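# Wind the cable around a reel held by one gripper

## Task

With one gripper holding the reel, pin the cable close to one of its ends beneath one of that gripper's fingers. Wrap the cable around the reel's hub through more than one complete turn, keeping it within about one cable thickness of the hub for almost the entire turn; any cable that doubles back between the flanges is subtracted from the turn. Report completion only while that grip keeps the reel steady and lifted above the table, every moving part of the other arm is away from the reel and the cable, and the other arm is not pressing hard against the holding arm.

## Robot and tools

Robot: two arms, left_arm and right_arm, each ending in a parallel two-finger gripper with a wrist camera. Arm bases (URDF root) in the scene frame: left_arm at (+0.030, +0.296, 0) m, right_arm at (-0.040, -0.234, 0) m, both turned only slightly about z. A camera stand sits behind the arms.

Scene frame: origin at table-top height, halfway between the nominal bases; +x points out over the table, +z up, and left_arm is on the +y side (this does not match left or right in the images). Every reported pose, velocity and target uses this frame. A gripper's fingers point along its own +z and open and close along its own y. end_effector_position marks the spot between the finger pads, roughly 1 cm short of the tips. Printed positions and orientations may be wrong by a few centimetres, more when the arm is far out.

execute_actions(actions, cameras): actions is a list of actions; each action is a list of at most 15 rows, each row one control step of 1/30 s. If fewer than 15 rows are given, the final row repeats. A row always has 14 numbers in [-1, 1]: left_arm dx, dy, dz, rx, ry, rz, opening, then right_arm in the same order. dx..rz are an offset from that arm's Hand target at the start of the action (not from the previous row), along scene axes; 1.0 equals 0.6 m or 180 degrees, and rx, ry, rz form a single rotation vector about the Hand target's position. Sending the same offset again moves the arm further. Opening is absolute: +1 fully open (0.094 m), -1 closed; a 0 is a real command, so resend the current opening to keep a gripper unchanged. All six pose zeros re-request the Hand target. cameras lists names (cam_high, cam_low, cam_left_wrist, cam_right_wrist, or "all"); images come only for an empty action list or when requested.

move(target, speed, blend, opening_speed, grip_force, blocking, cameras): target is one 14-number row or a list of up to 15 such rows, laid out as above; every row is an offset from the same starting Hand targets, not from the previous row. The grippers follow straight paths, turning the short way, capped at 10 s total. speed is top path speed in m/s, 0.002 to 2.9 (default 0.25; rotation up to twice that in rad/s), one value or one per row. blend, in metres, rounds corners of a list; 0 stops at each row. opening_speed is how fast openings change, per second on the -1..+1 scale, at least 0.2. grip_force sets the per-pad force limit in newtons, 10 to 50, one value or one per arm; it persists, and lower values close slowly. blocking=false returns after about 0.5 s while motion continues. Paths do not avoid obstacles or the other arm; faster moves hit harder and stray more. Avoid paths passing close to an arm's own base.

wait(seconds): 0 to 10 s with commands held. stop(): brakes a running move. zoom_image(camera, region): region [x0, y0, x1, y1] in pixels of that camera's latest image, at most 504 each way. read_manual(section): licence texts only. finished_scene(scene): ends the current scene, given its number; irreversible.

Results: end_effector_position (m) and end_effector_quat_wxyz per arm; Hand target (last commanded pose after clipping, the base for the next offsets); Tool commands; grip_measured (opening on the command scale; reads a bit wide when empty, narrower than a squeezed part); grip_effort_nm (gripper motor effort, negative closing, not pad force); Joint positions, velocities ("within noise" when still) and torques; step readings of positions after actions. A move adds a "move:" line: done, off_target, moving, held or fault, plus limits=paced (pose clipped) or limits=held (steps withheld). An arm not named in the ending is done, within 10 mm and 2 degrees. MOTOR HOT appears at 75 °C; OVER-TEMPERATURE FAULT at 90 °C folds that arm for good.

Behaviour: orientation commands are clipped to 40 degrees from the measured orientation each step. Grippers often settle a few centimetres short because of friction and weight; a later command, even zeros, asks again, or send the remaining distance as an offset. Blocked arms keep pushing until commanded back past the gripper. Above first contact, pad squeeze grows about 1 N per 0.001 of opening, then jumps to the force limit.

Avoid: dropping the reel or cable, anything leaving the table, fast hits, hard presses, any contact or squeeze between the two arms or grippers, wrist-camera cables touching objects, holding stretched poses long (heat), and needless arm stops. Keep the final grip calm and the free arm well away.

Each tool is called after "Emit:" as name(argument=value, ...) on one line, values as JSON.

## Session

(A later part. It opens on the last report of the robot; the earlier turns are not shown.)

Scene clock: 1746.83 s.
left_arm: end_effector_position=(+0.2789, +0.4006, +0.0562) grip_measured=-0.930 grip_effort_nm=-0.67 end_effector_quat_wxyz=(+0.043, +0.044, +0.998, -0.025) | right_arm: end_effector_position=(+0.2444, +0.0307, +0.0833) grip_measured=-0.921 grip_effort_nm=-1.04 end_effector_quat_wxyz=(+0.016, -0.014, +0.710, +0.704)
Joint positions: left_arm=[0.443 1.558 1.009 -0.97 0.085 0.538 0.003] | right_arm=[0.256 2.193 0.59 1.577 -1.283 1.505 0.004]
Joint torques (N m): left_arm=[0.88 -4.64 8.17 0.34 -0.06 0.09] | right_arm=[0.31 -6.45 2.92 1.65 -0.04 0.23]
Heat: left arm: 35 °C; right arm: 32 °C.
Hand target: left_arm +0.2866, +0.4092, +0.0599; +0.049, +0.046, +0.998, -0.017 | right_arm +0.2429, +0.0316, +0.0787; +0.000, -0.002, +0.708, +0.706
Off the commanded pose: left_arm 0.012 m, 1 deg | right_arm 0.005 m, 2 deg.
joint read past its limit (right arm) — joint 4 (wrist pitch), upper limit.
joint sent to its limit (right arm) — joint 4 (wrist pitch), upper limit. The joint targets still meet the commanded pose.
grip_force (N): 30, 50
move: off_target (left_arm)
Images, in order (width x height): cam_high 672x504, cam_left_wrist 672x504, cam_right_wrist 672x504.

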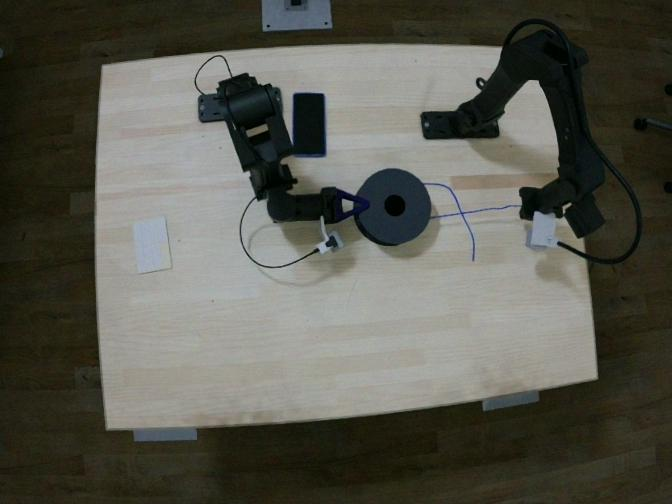

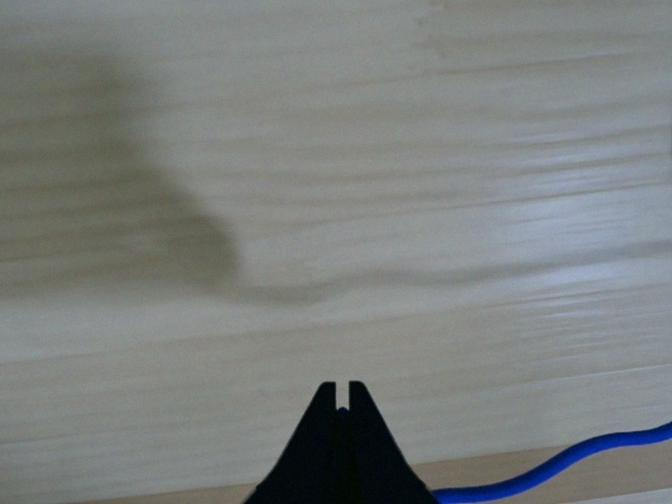

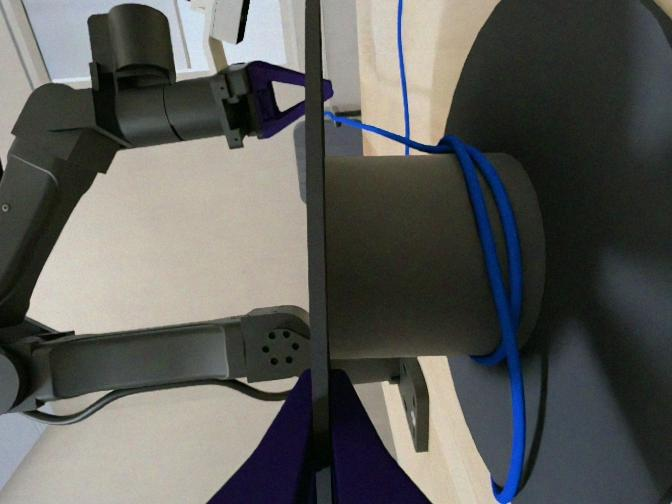

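Emit:
move(target=[0,0.1,0,0,0,0,-1,0,0,0,0,0,0,-1], speed=0.08, cameras=["cam_high","cam_right_wrist","cam_left_wrist"])

Scene clock: 1755.57 s.
left_arm: end_effector_position=(+0.2814, +0.4647, +0.0589) grip_measured=-0.930 grip_effort_nm=-0.67 end_effector_quat_wxyz=(+0.048, +0.042, +0.998, -0.016) | right_arm: end_effector_position=(+0.2444, +0.0307, +0.0833) grip_measured=-0.921 grip_effort_nm=-1.04 end_effector_quat_wxyz=(+0.016, -0.014, +0.710, +0.704)
Joint positions: left_arm=[0.631 1.676 1.144 -0.985 0.086 0.721 0.003] | right_arm=[0.256 2.193 0.59 1.577 -1.283 1.505 0.004]
Joint torques (N m): left_arm=[0.23 -5.48 7.88 0.28 0.04 0.03] | right_arm=[0.32 -6.41 2.95 1.62 -0.04 0.23]
Heat: left arm: 34 °C; right arm: 32 °C.
Hand target: left_arm +0.2866, +0.4691, +0.0600; +0.049, +0.047, +0.998, -0.017 | right_arm +0.2429, +0.0316, +0.0787; +0.000, -0.002, +0.708, +0.706
Off the commanded pose: left_arm 0.007 m, 1 deg | right_arm 0.005 m, 2 deg.
joint read past its limit (right arm) — joint 4 (wrist pitch), upper limit.
joint sent to its limit (right arm) — joint 4 (wrist pitch), upper limit. The joint targets still meet the commanded pose.
grip_force (N): 30, 50
move: done
Images, in order (width x height): cam_high 672x504, cam_left_wrist 672x504, cam_right_wrist 672x504.

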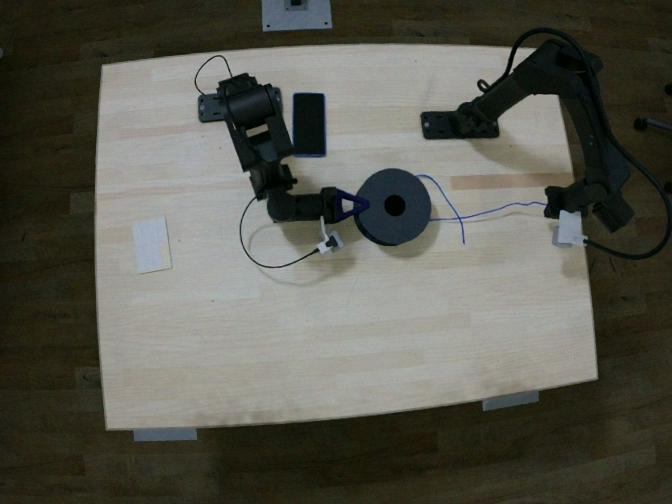

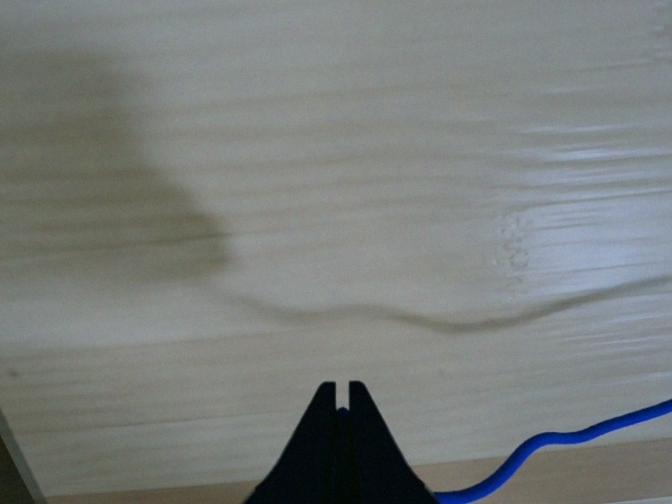

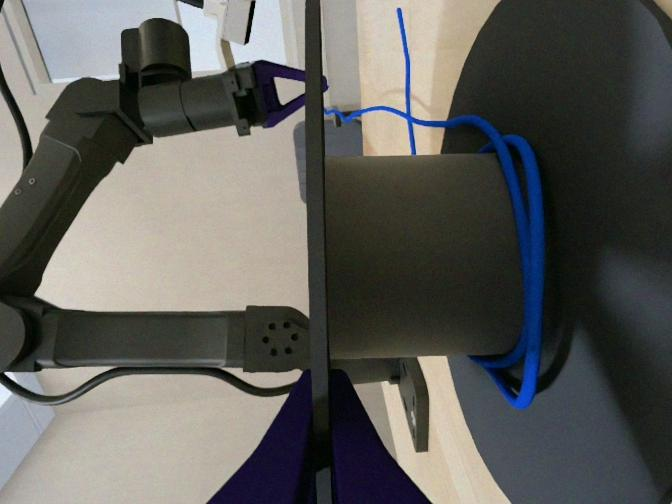

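Emit:
move(target=[[0,0,0,0,0,0,-1,0,0,0,0,0,0,0.35],[0,0,0,0,0,0,-1,0,-0.17,0,0,0,0,0.35],[0,0,0,0,0,0,-1,0.0,-0.3,0.12,0,0,-0.1,0.35]], speed=[0.1,0.12,0.2], blend=[0,0.02,0], cameras=["cam_high","cam_right_wrist"])

Scene clock: 1765.77 s.
left_arm: end_effector_position=(+0.2814, +0.4647, +0.0589) grip_measured=-0.930 grip_effort_nm=-0.67 end_effector_quat_wxyz=(+0.048, +0.042, +0.998, -0.016) | right_arm: end_effector_position=(+0.2477, -0.1481, +0.1503) grip_measured=+0.347 grip_effort_nm=0.14 end_effector_quat_wxyz=(+0.129, +0.127, +0.695, +0.695)
Joint positions: left_arm=[0.631 1.676 1.144 -0.985 0.086 0.722 0.003] | right_arm=[-0.388 1.783 0.349 1.548 -1.565 1.681 0.063]
Joint torques (N m): left_arm=[0.21 -5.48 7.9 0.27 0.04 0.07] | right_arm=[-0.47 -5.67 2.61 1.47 -0.07 0.03]
Heat: left arm: 34 °C; right arm: 32 °C.
Hand target: left_arm +0.2866, +0.4691, +0.0600; +0.049, +0.047, +0.998, -0.017 | right_arm +0.2430, -0.1485, +0.1508; +0.111, +0.109, +0.699, +0.698
Off the commanded pose: left_arm 0.007 m, 0 deg | right_arm 0.005 m, 3 deg.
joint sent to its limit (right arm) — joint 5 (wrist yaw), lower limit. The joint targets are off in orientation, not in position.
grip_force (N): 30, 50
move: off_target (right_arm)
Images, in order (width x height): cam_high 672x504, cam_right_wrist 672x504.

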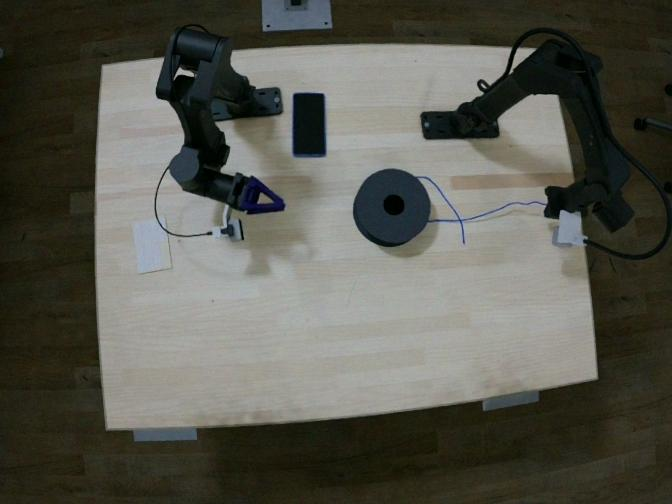

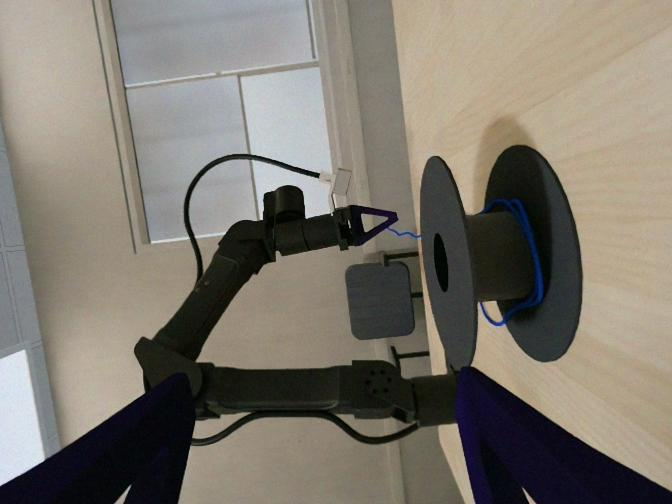

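Emit:
move(target=[[-0.1468,-0.2752,0,0,0,0,-1,-0.075,-0.268,0.055,0,0,-0.2,0.35],[-0.2135,-0.4418,0,0,0,0,-1,-0.075,-0.268,0.055,0,0,-0.2,0.35],[-0.2968,-0.5918,0,0,0,0,-1,-0.075,-0.268,0.055,0,0,-0.2,0.35],[-0.3302,-0.7085,0,0,0,0,-1,-0.075,-0.268,0.055,0,0,-0.2,0.35],[-0.2968,-0.8252,0,0,0,0,-1,-0.075,-0.268,0.055,0,0,-0.2,0.35],[-0.1968,-0.9335,0,0,0,0,-1,-0.075,-0.268,0.055,0,0,-0.2,0.35]], speed=0.16, blend=[0.03,0.03,0.03,0.03,0.03,0], cameras=["cam_high","cam_low"])

Scene clock: 1862.43 s.
left_arm: end_effector_position=(+0.1640, -0.0890, +0.0642) grip_measured=-0.930 grip_effort_nm=-0.67 end_effector_quat_wxyz=(+0.043, +0.043, +0.998, -0.028) | right_arm: end_effector_position=(+0.2017, -0.3112, +0.1838) grip_measured=+0.347 grip_effort_nm=0.14 end_effector_quat_wxyz=(+0.371, +0.373, +0.600, +0.602)
Joint positions: left_arm=[-1.274 2.033 1.629 -1.083 -0.062 -1.176 0.003] | right_arm=[-1.135 1.412 0.148 1.548 -1.568 1.86 0.063]
Joint torques (N m): left_arm=[0.1 -8.32 8.13 0.31 -0.23 0.03] | right_arm=[-0.66 -3.51 3.49 1.41 0.05 0.04]
Heat: left arm: 32 °C; right arm: 30 °C.
Hand target: left_arm +0.1686, -0.0910, +0.0601; +0.049, +0.046, +0.998, -0.017 | right_arm +0.1980, -0.3093, +0.1838; +0.321, +0.320, +0.631, +0.629
Off the commanded pose: left_arm 0.006 m, 2 deg | right_arm 0.004 m, 10 deg.
joint sent to its limit (right arm) — joint 5 (wrist yaw), lower limit. The joint targets are off in orientation, not in position.
grip_force (N): 30, 50
move: off_target (right_arm)
Images, in order (width x height): cam_high 672x504, cam_low 672x504.

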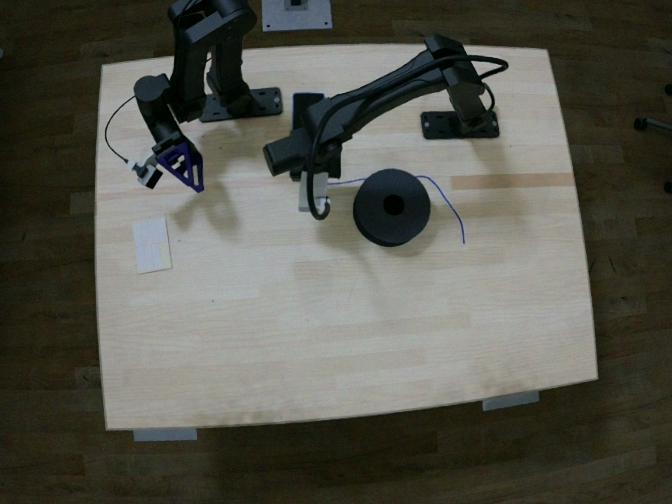

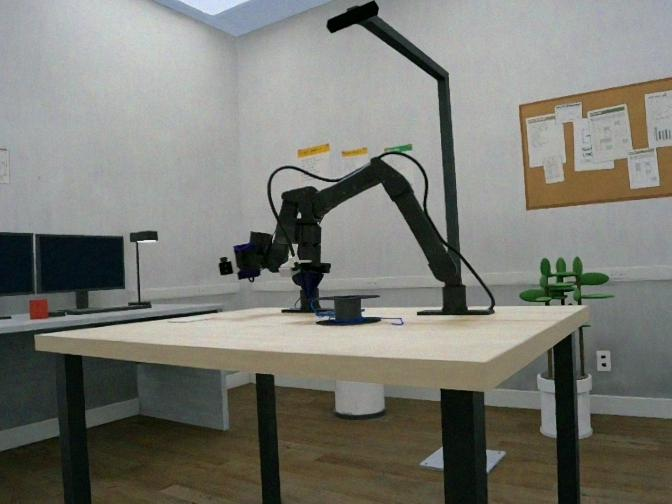

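Emit:
move(target=[[0.1332,-0.0417,0,0,0,0,-1,0,0,0,0,0,0,0.35],[0.2665,-0.0083,0,0,0,0,-1,0,0,0,0,0,0,0.35],[0.3665,0.125,0.02,0,0,0,-1,0,0,0,0,0,0,0.35],[0.4082,0.25,0.058,0,0,0,-1,0,0,0,0,0,0,0.35]], speed=0.15, blend=[0.03,0.03,0.03,0], cameras=["cam_high","cam_right_wrist","cam_low"])

Scene clock: 1872.60 s.
left_arm: end_effector_position=(+0.4194, +0.0597, +0.0773) grip_measured=-0.930 grip_effort_nm=-0.67 end_effector_quat_wxyz=(+0.040, +0.039, +0.998, -0.008) | right_arm: end_effector_position=(+0.2017, -0.3112, +0.1838) grip_measured=+0.347 grip_effort_nm=0.14 end_effector_quat_wxyz=(+0.371, +0.373, +0.600, +0.602)
Joint positions: left_arm=[-0.566 2.242 2.008 -1.261 -0.026 -0.478 0.003] | right_arm=[-1.135 1.412 0.148 1.548 -1.568 1.86 0.063]
Joint torques (N m): left_arm=[-0.49 -16.68 4.38 0.28 0.02 0.03] | right_arm=[-0.7 -3.48 3.49 1.4 0.06 0.04]
Heat: left arm: 33 °C; right arm: 30 °C.
Hand target: left_arm +0.4136, +0.0590, +0.0949; +0.049, +0.046, +0.998, -0.017 | right_arm +0.1980, -0.3093, +0.1838; +0.321, +0.320, +0.631, +0.629
Off the commanded pose: left_arm 0.019 m, 2 deg | right_arm 0.004 m, 10 deg.
joint sent to its limit (right arm) — joint 5 (wrist yaw), lower limit. The joint targets are off in orientation, not in position.
grip_force (N): 30, 50
move: off_target (left_arm, right_arm)
Images, in order (width x height): cam_high 672x504, cam_low 672x504, cam_right_wrist 672x504.

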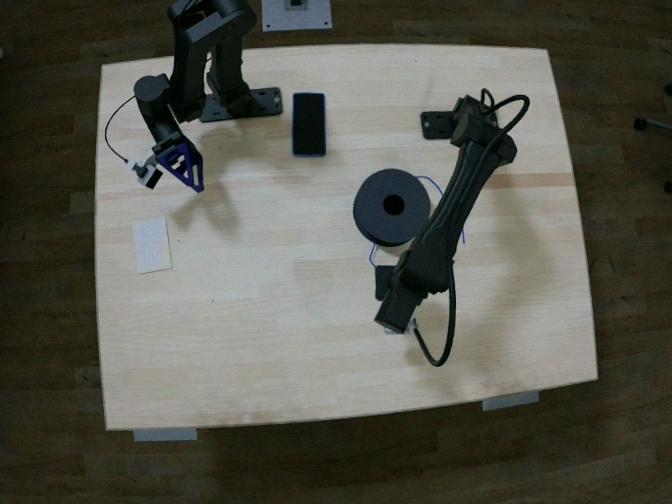

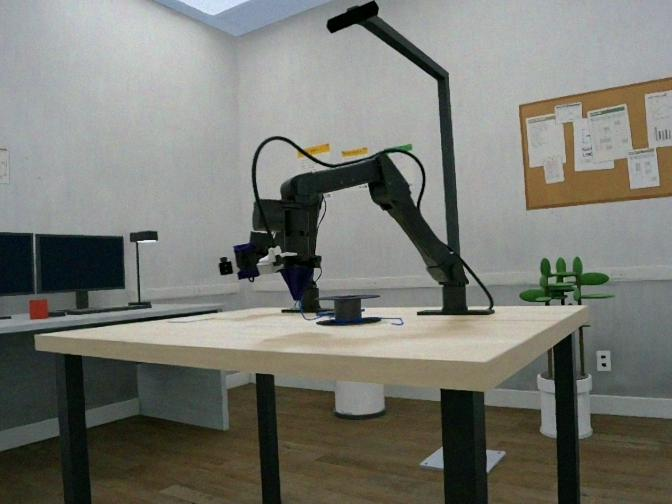

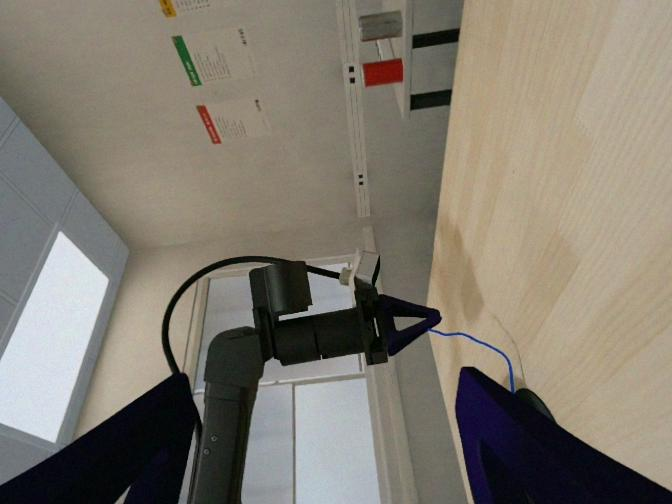

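Emit:
move(target=[-0.0335,0.1333,0.05,0,0,0,-1,0.22,0.1817,-0.107,0,0,0.19,0.3], speed=[0.15], cameras=["cam_high","cam_right_wrist","cam_low","cam_left_wrist"])

Scene clock: 1902.33 s.
left_arm: end_effector_position=(+0.3977, +0.1365, +0.1087) grip_measured=-0.930 grip_effort_nm=-0.66 end_effector_quat_wxyz=(+0.036, +0.044, +0.998, -0.007) | right_arm: end_effector_position=(+0.3282, -0.2007, +0.1204) grip_measured=+0.303 grip_effort_nm=-0.15 end_effector_quat_wxyz=(+0.150, +0.150, +0.691, +0.691)
Joint positions: left_arm=[-0.425 2.003 1.765 -1.261 -0.012 -0.328 0.003] | right_arm=[-0.452 2.111 0.689 1.547 -1.566 1.696 0.061]
Joint torques (N m): left_arm=[0.42 -14.91 4.51 0.3 0.01 0.07] | right_arm=[0.44 -6.48 5.12 1.4 -0.05 0.04]
Heat: left arm: 38 °C; right arm: 30 °C.
Hand target: left_arm +0.3935, +0.1389, +0.1249; +0.049, +0.047, +0.998, -0.017 | right_arm +0.3300, -0.2003, +0.1195; +0.122, +0.120, +0.698, +0.696
Off the commanded pose: left_arm 0.017 m, 2 deg | right_arm 0.002 m, 5 deg.
joint sent to its limit (right arm) — joint 5 (wrist yaw), lower limit. The joint targets are off in orientation, not in position.
grip_force (N): 30, 50
move: off_target (left_arm, right_arm)

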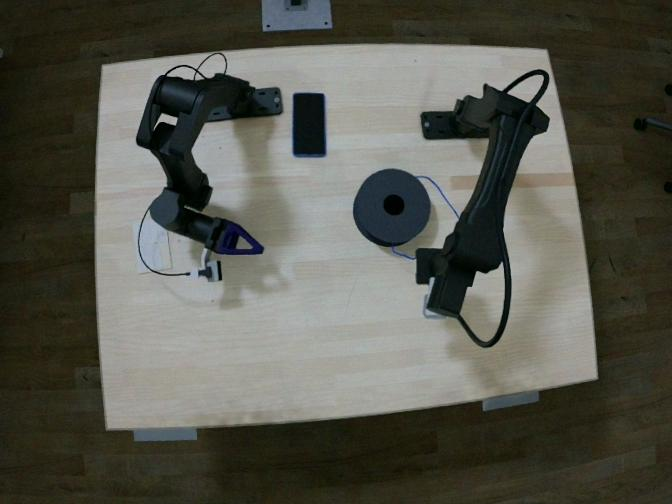

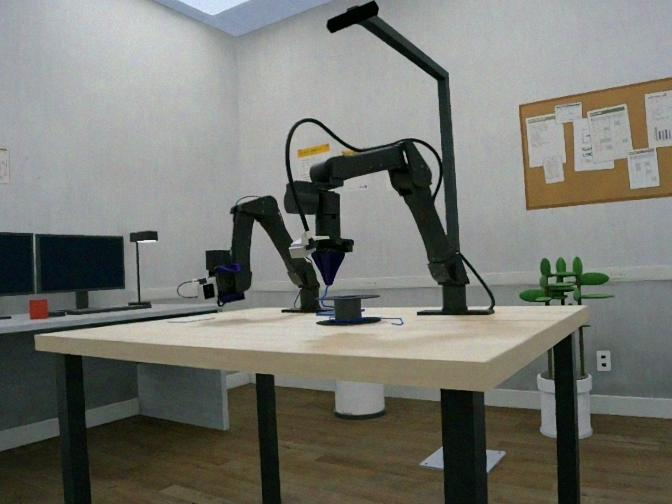

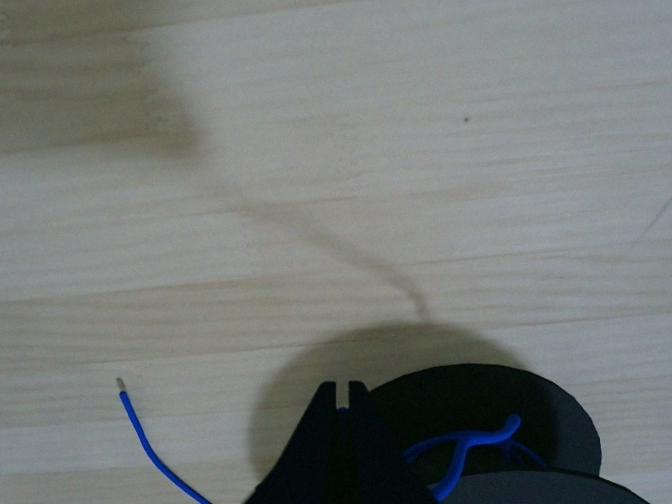

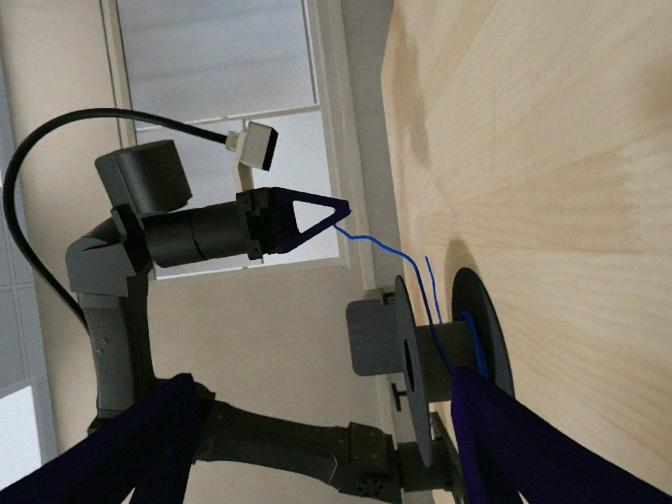

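Emit:
zoom_image(camera="cam_left_wrist", region=[340, 340, 672, 504])

Emit:
zoom_image(camera="cam_right_wrist", region=[320, 200, 572, 450])

Emit:
zoom_image(camera="cam_low", region=[280, 240, 430, 350])

Scaled by 1.518.

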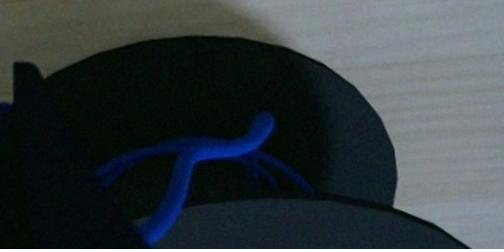

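Scaled by 2.000.

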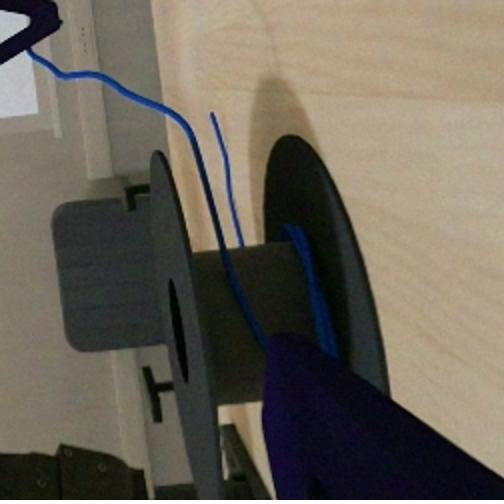

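Scaled by 3.360.

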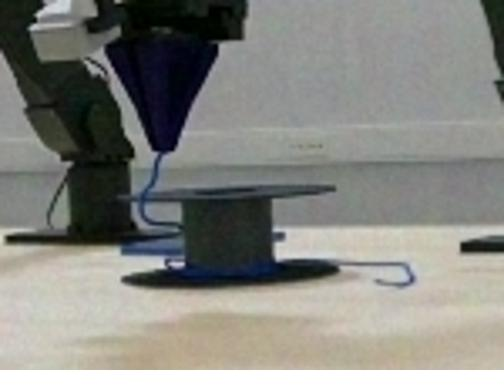

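Emit:
move(target=[0.0333,0.0168,0,0,0,0,-1,-0.0533,0.3088,-0.0992,0,0,0.111,0.3], speed=[0.15], cameras=["cam_high","cam_right_wrist","cam_low","cam_left_wrist"])

Scene clock: 1961.60 s.
left_arm: end_effector_position=(+0.4088, +0.1498, +0.1202) grip_measured=-0.930 grip_effort_nm=-0.67 end_effector_quat_wxyz=(+0.046, +0.045, +0.998, -0.011) | right_arm: end_effector_position=(+0.2958, -0.0165, +0.0660) grip_measured=+0.302 grip_effort_nm=-0.12 end_effector_quat_wxyz=(+0.000, -0.005, +0.707, +0.707)
Joint positions: left_arm=[-0.382 2.003 1.808 -1.282 -0.008 -0.284 0.003] | right_arm=[0.077 2.335 0.79 1.548 -1.472 1.567 0.061]
Joint torques (N m): left_arm=[0.53 -9.84 8.23 0.26 0.04 0.01] | right_arm=[0.38 -6.72 3.99 1.5 0.06 -0.09]
Heat: left arm: 47 °C; right arm: 31 °C.
Hand target: left_arm +0.4134, +0.1490, +0.1249; +0.049, +0.046, +0.998, -0.017 | right_arm +0.2980, -0.0149, +0.0600; -0.001, -0.003, +0.708, +0.706
Off the commanded pose: left_arm 0.007 m, 1 deg | right_arm 0.007 m, 0 deg.
grip_force (N): 30, 50
move: done

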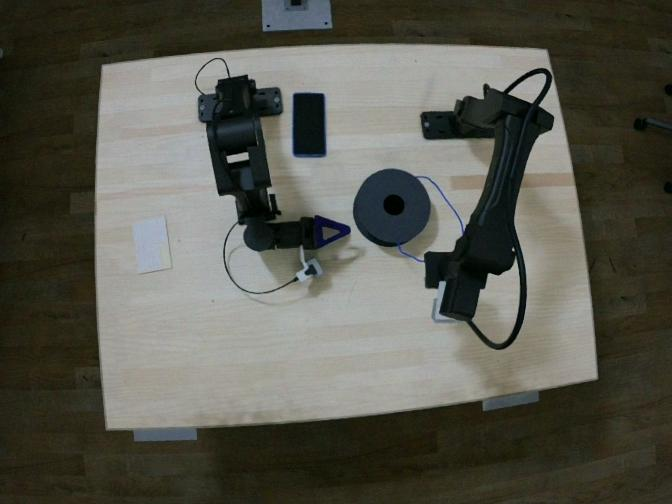

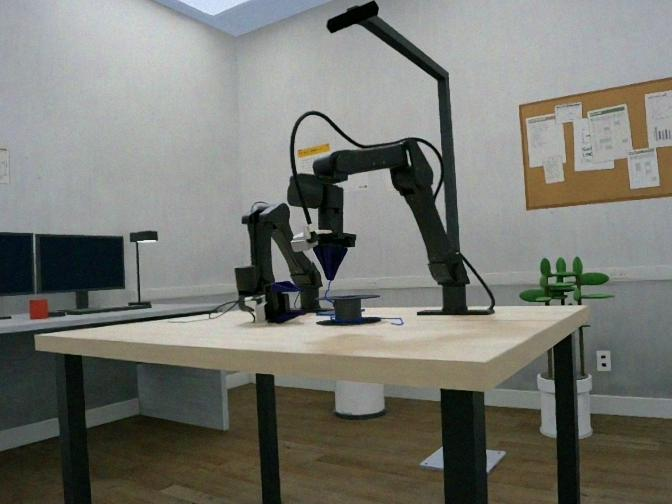

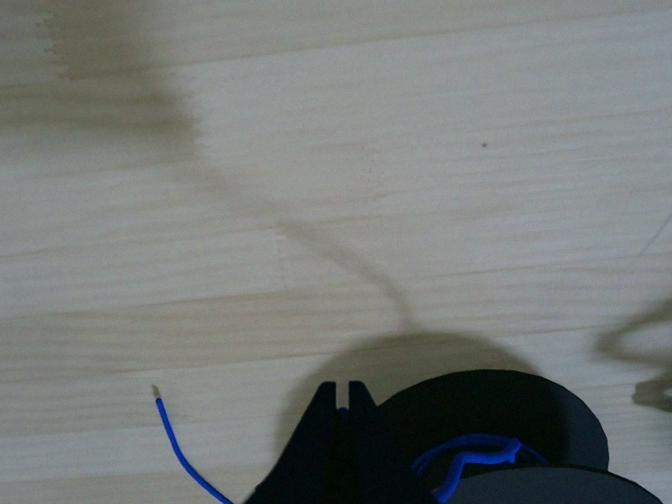

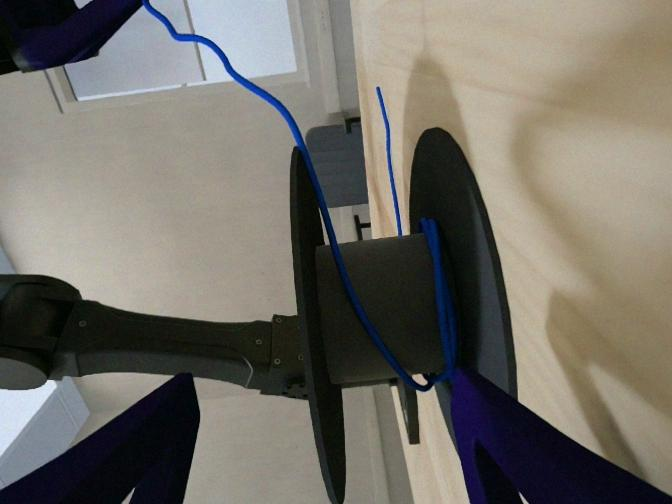

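Emit:
move(target=[0,0,0,0,0,0,-1,0.01,0.17,0,0,0,0,0.3], speed=[0.1], cameras=["cam_high","cam_right_wrist","cam_left_wrist"])

Scene clock: 1978.73 s.
left_arm: end_effector_position=(+0.4086, +0.1498, +0.1201) grip_measured=-0.930 grip_effort_nm=-0.67 end_effector_quat_wxyz=(+0.045, +0.045, +0.998, -0.011) | right_arm: end_effector_position=(+0.3007, +0.0837, +0.0700) grip_measured=+0.302 grip_effort_nm=-0.12 end_effector_quat_wxyz=(+0.009, -0.017, +0.702, +0.711)
Joint positions: left_arm=[-0.382 2.003 1.808 -1.283 -0.007 -0.283 0.003] | right_arm=[0.349 2.377 0.925 1.487 -1.204 1.567 0.061]
Joint torques (N m): left_arm=[0.54 -9.84 8.23 0.3 0.05 0.06] | right_arm=[0.54 -7.58 4.97 1.38 0.11 0]
Heat: left arm: 43 °C; right arm: 30 °C.
Hand target: left_arm +0.4134, +0.1490, +0.1249; +0.049, +0.046, +0.998, -0.017 | right_arm +0.3041, +0.0870, +0.0600; -0.001, -0.003, +0.708, +0.706
Off the commanded pose: left_arm 0.007 m, 1 deg | right_arm 0.011 m, 2 deg.
grip_force (N): 30, 50
move: off_target (right_arm)
Images, in order (width x height): cam_high 672x504, cam_left_wrist 672x504, cam_right_wrist 672x504.

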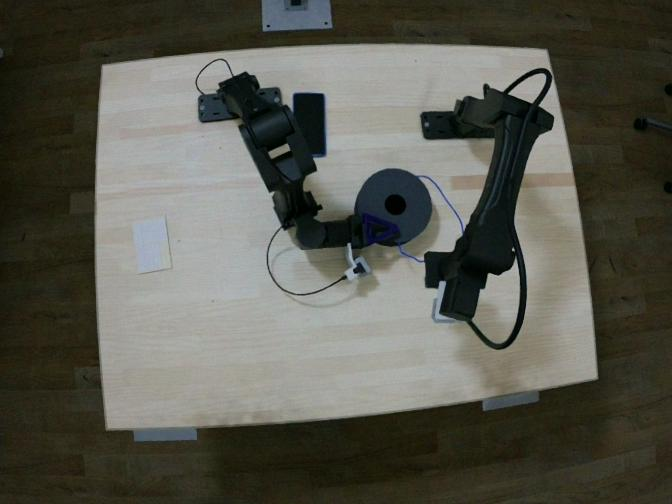

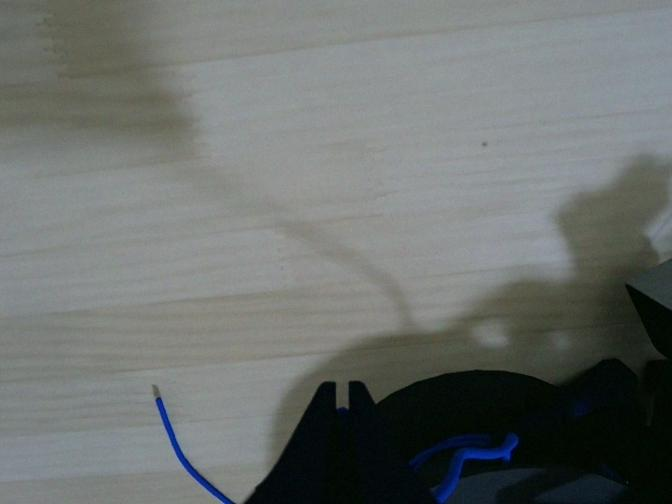

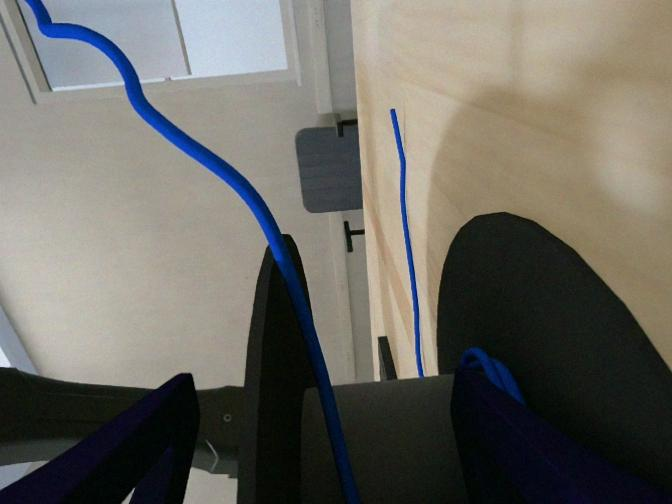

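Emit:
zoom_image(camera="cam_left_wrist", region=[380, 340, 672, 504])

Emit:
zoom_image(camera="cam_high", region=[340, 160, 470, 290])

Scaled by 1.726.

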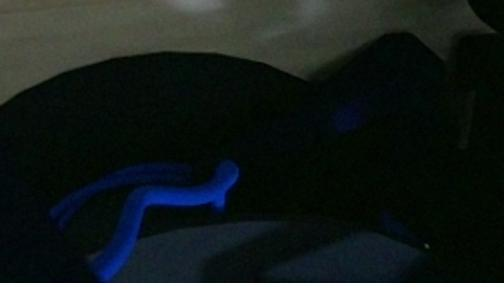

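Scaled by 3.877.

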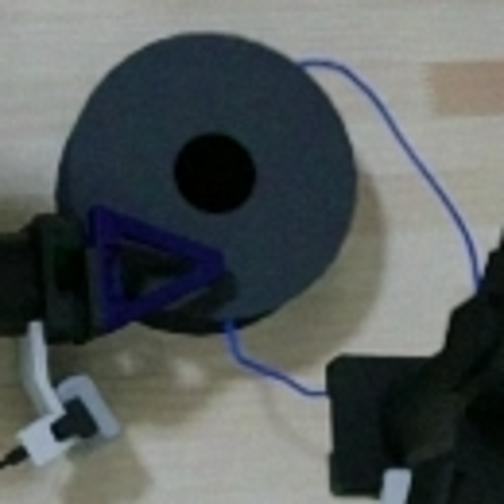

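Emit:
move(target=[0,0,0,0,0,0,-1,0,0.006,0.036,0,0,0,0.3], speed=[0.06], cameras=["cam_right_wrist","cam_high"])

Scene clock: 2012.37 s.
left_arm: end_effector_position=(+0.4086, +0.1498, +0.1201) grip_measured=-0.930 grip_effort_nm=-0.67 end_effector_quat_wxyz=(+0.045, +0.045, +0.998, -0.011) | right_arm: end_effector_position=(+0.3037, +0.0861, +0.0708) grip_measured=+0.302 grip_effort_nm=-0.12 end_effector_quat_wxyz=(-0.006, +0.007, +0.709, +0.705)
Joint positions: left_arm=[-0.382 2.003 1.808 -1.283 -0.007 -0.283 0.003] | right_arm=[0.354 2.348 0.925 1.405 -1.185 1.572 0.061]
Joint torques (N m): left_arm=[0.53 -9.84 8.23 0.3 0.05 0.06] | right_arm=[0.94 -11.43 4.41 1.58 0.02 -0.03]
Heat: left arm: 40 °C; right arm: 30 °C.
Hand target: left_arm +0.4134, +0.1490, +0.1249; +0.049, +0.046, +0.998, -0.017 | right_arm +0.3040, +0.0906, +0.0816; -0.001, -0.003, +0.708, +0.706
Off the commanded pose: left_arm 0.007 m, 1 deg | right_arm 0.012 m, 1 deg.
grip_force (N): 30, 50
move: off_target (right_arm)
Images, in order (width x height): cam_high 672x504, cam_right_wrist 672x504.

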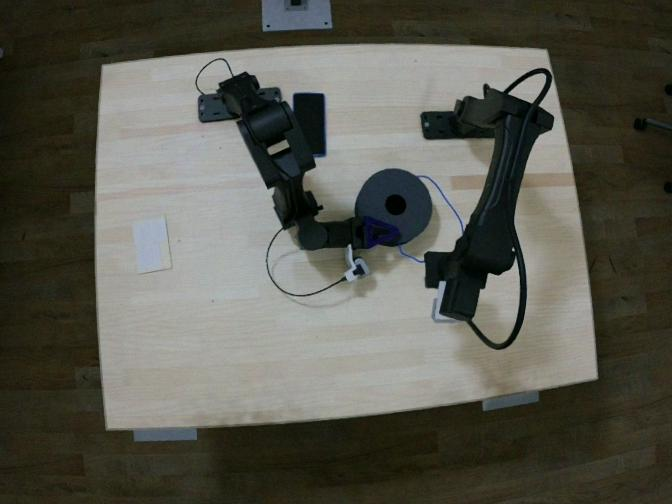

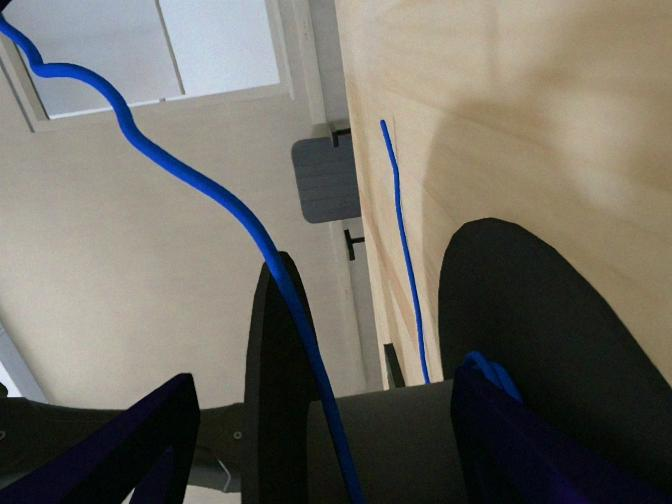

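Emit:
move(target=[0,0,0,0,0,0,-1,0,0,0.02,0,0,0,0.3], speed=[0.06], cameras=["cam_right_wrist"])

Scene clock: 2017.47 s.
left_arm: end_effector_position=(+0.4086, +0.1498, +0.1201) grip_measured=-0.930 grip_effort_nm=-0.66 end_effector_quat_wxyz=(+0.045, +0.045, +0.998, -0.011) | right_arm: end_effector_position=(+0.3055, +0.0868, +0.0830) grip_measured=+0.302 grip_effort_nm=-0.12 end_effector_quat_wxyz=(-0.006, +0.008, +0.710, +0.704)
Joint positions: left_arm=[-0.382 2.003 1.808 -1.283 -0.007 -0.283 0.003] | right_arm=[0.354 2.304 0.925 1.36 -1.184 1.572 0.061]
Joint torques (N m): left_arm=[0.54 -9.85 8.23 0.3 0.05 0.05] | right_arm=[0.9 -11.43 4.22 1.65 0 -0.06]
Heat: left arm: 40 °C; right arm: 30 °C.
Hand target: left_arm +0.4134, +0.1490, +0.1249; +0.049, +0.046, +0.998, -0.017 | right_arm +0.3041, +0.0906, +0.0936; -0.001, -0.003, +0.708, +0.706
Off the commanded pose: left_arm 0.007 m, 1 deg | right_arm 0.011 m, 1 deg.
grip_force (N): 30, 50
move: off_target (right_arm)
Images, in order (width x height): cam_right_wrist 672x504.

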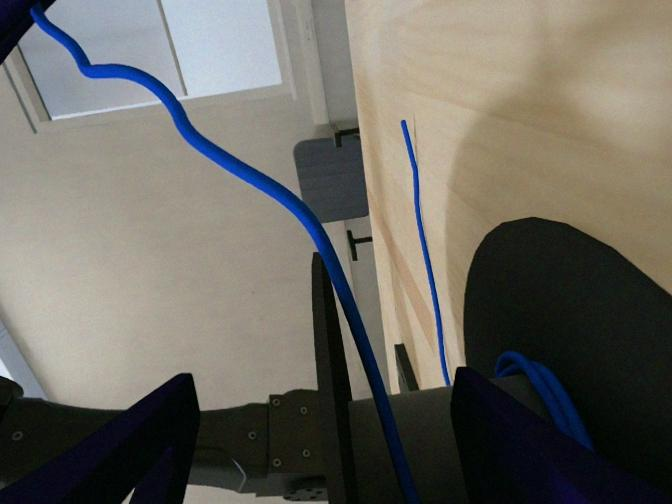

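Emit:
move(target=[0,0,0,0,0,0,-1,0,0,0,0,0,0,-1], opening_speed=0.6, speed=0.05, cameras=["cam_high","cam_right_wrist","cam_left_wrist","cam_low"])

Scene clock: 2025.87 s.
left_arm: end_effector_position=(+0.4086, +0.1498, +0.1201) grip_measured=-0.930 grip_effort_nm=-0.67 end_effector_quat_wxyz=(+0.045, +0.045, +0.998, -0.011) | right_arm: end_effector_position=(+0.3072, +0.0868, +0.0818) grip_measured=-0.873 grip_effort_nm=-1.01 end_effector_quat_wxyz=(-0.001, +0.010, +0.711, +0.703)
Joint positions: left_arm=[-0.382 2.003 1.808 -1.283 -0.007 -0.283 0.003] | right_arm=[0.354 2.302 0.925 1.347 -1.175 1.557 0.006]
Joint torques (N m): left_arm=[0.51 -9.84 8.23 0.3 0.05 0.05] | right_arm=[0.9 -11.37 4.25 1.76 -0.1 0.09]
Heat: left arm: 40 °C; right arm: 30 °C.
Hand target: left_arm +0.4134, +0.1490, +0.1249; +0.049, +0.046, +0.998, -0.017 | right_arm +0.3040, +0.0906, +0.0937; -0.001, -0.003, +0.708, +0.706
Off the commanded pose: left_arm 0.007 m, 1 deg | right_arm 0.013 m, 2 deg.
grip_force (N): 30, 50
move: off_target (right_arm)

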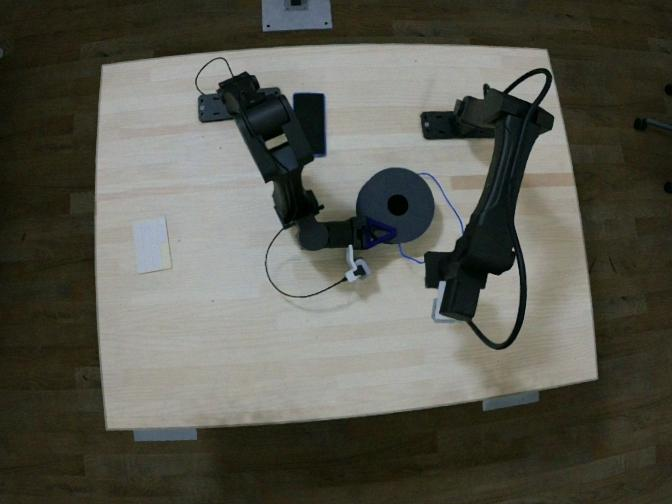

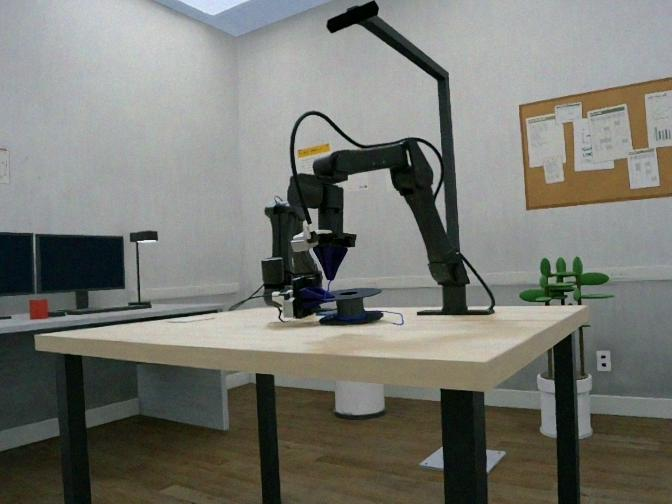

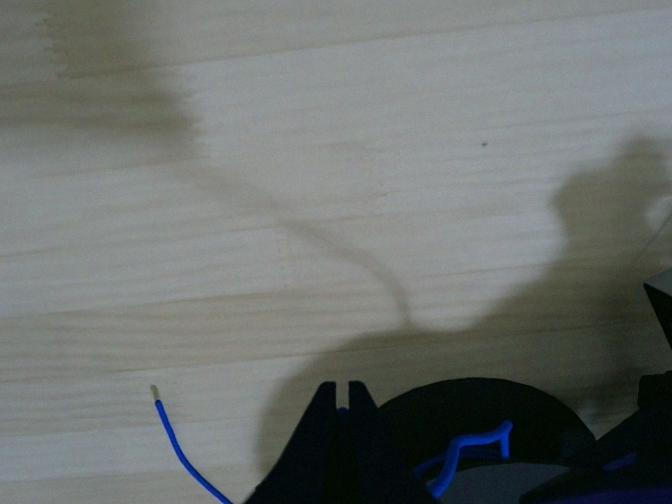

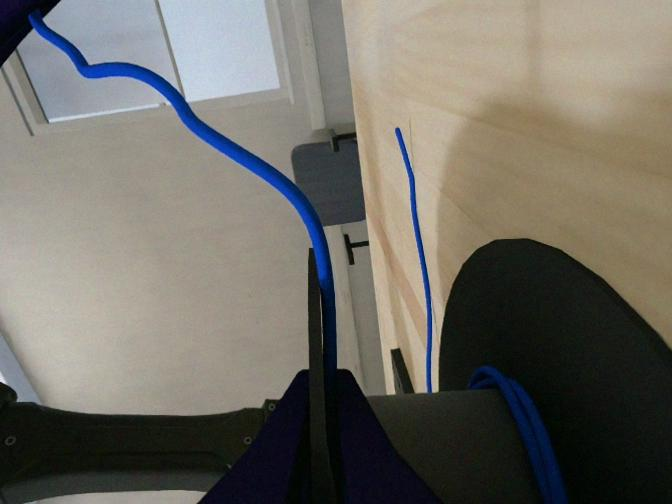

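Emit:
move(target=[[0.0133,-0.1717,0,0,0,0,-1,-0.0225,-0.0523,-0.014,0,0,-0.178,-1],[-0.066,-0.3242,0,0,0,0,-1,-0.0693,-0.0848,-0.014,0,0,-0.3556,-1],[-0.209,-0.4098,0,0,0,0,-1,-0.1245,-0.0878,-0.014,0,0,-0.528,-1]], speed=[0.14,0.14,0.14], blend=[0.02,0.02,0], cameras=["cam_high","cam_right_wrist","cam_low"])

Scene clock: 2148.87 s.
left_arm: end_effector_position=(+0.2852, -0.0968, +0.1148) grip_measured=-0.930 grip_effort_nm=-0.66 end_effector_quat_wxyz=(+0.031, +0.051, +0.998, -0.009) | right_arm: end_effector_position=(+0.2296, +0.0377, +0.0847) grip_measured=-0.878 grip_effort_nm=-1.04 end_effector_quat_wxyz=(+0.513, +0.517, +0.487, +0.483)
Joint positions: left_arm=[-1.021 2.385 2.406 -1.541 -0.041 -0.91 0.003] | right_arm=[1.23 2.182 0.589 1.56 1.32 1.603 0.006]
Joint torques (N m): left_arm=[-0.27 -15.66 4.25 0.43 -0.22 -0.08] | right_arm=[0.44 -6.42 4.34 1.79 0.27 -0.13]
Heat: left arm: 39 °C; right arm: 32 °C.
Hand target: left_arm +0.2881, -0.0968, +0.1250; +0.049, +0.046, +0.998, -0.017 | right_arm +0.2293, +0.0380, +0.0852; +0.520, +0.520, +0.480, +0.478
Off the commanded pose: left_arm 0.010 m, 2 deg | right_arm 0.001 m, 1 deg.
grip_force (N): 30, 50
move: done
Images, in order (width x height): cam_high 672x504, cam_low 672x504, cam_right_wrist 672x504.

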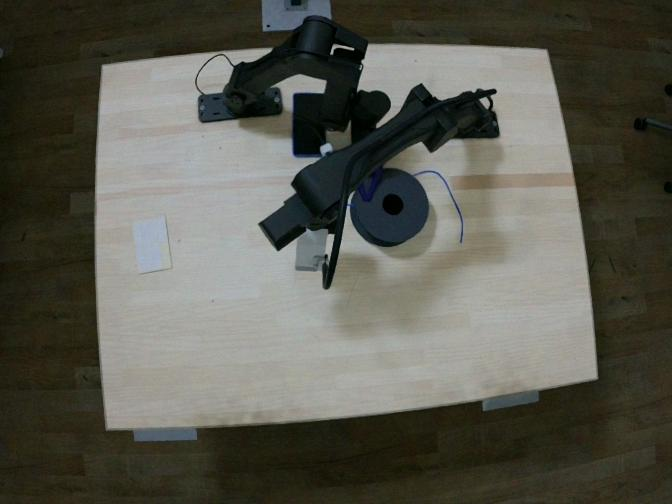

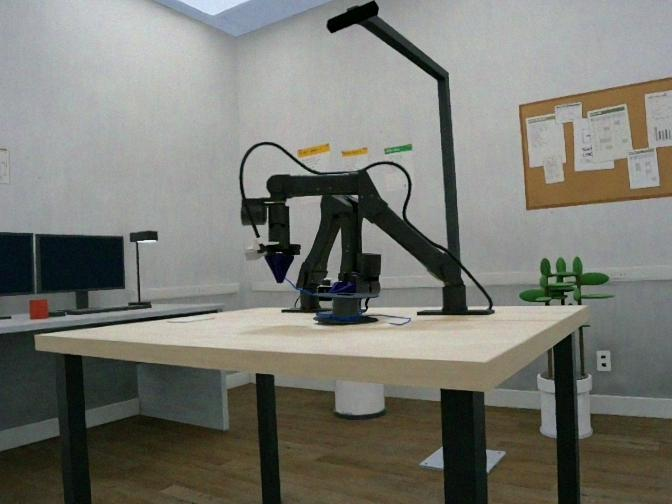

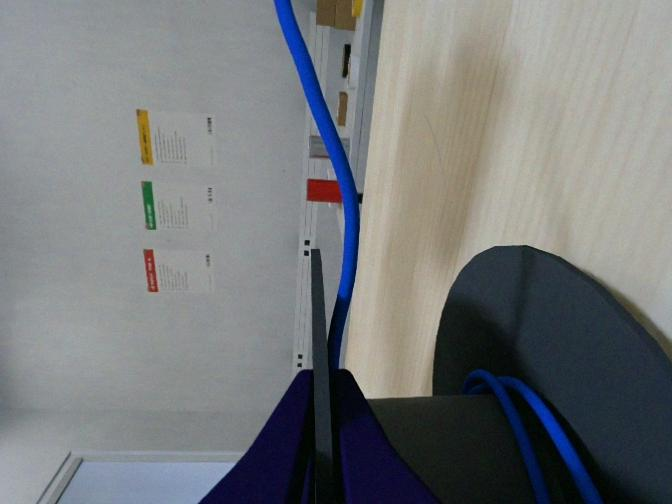

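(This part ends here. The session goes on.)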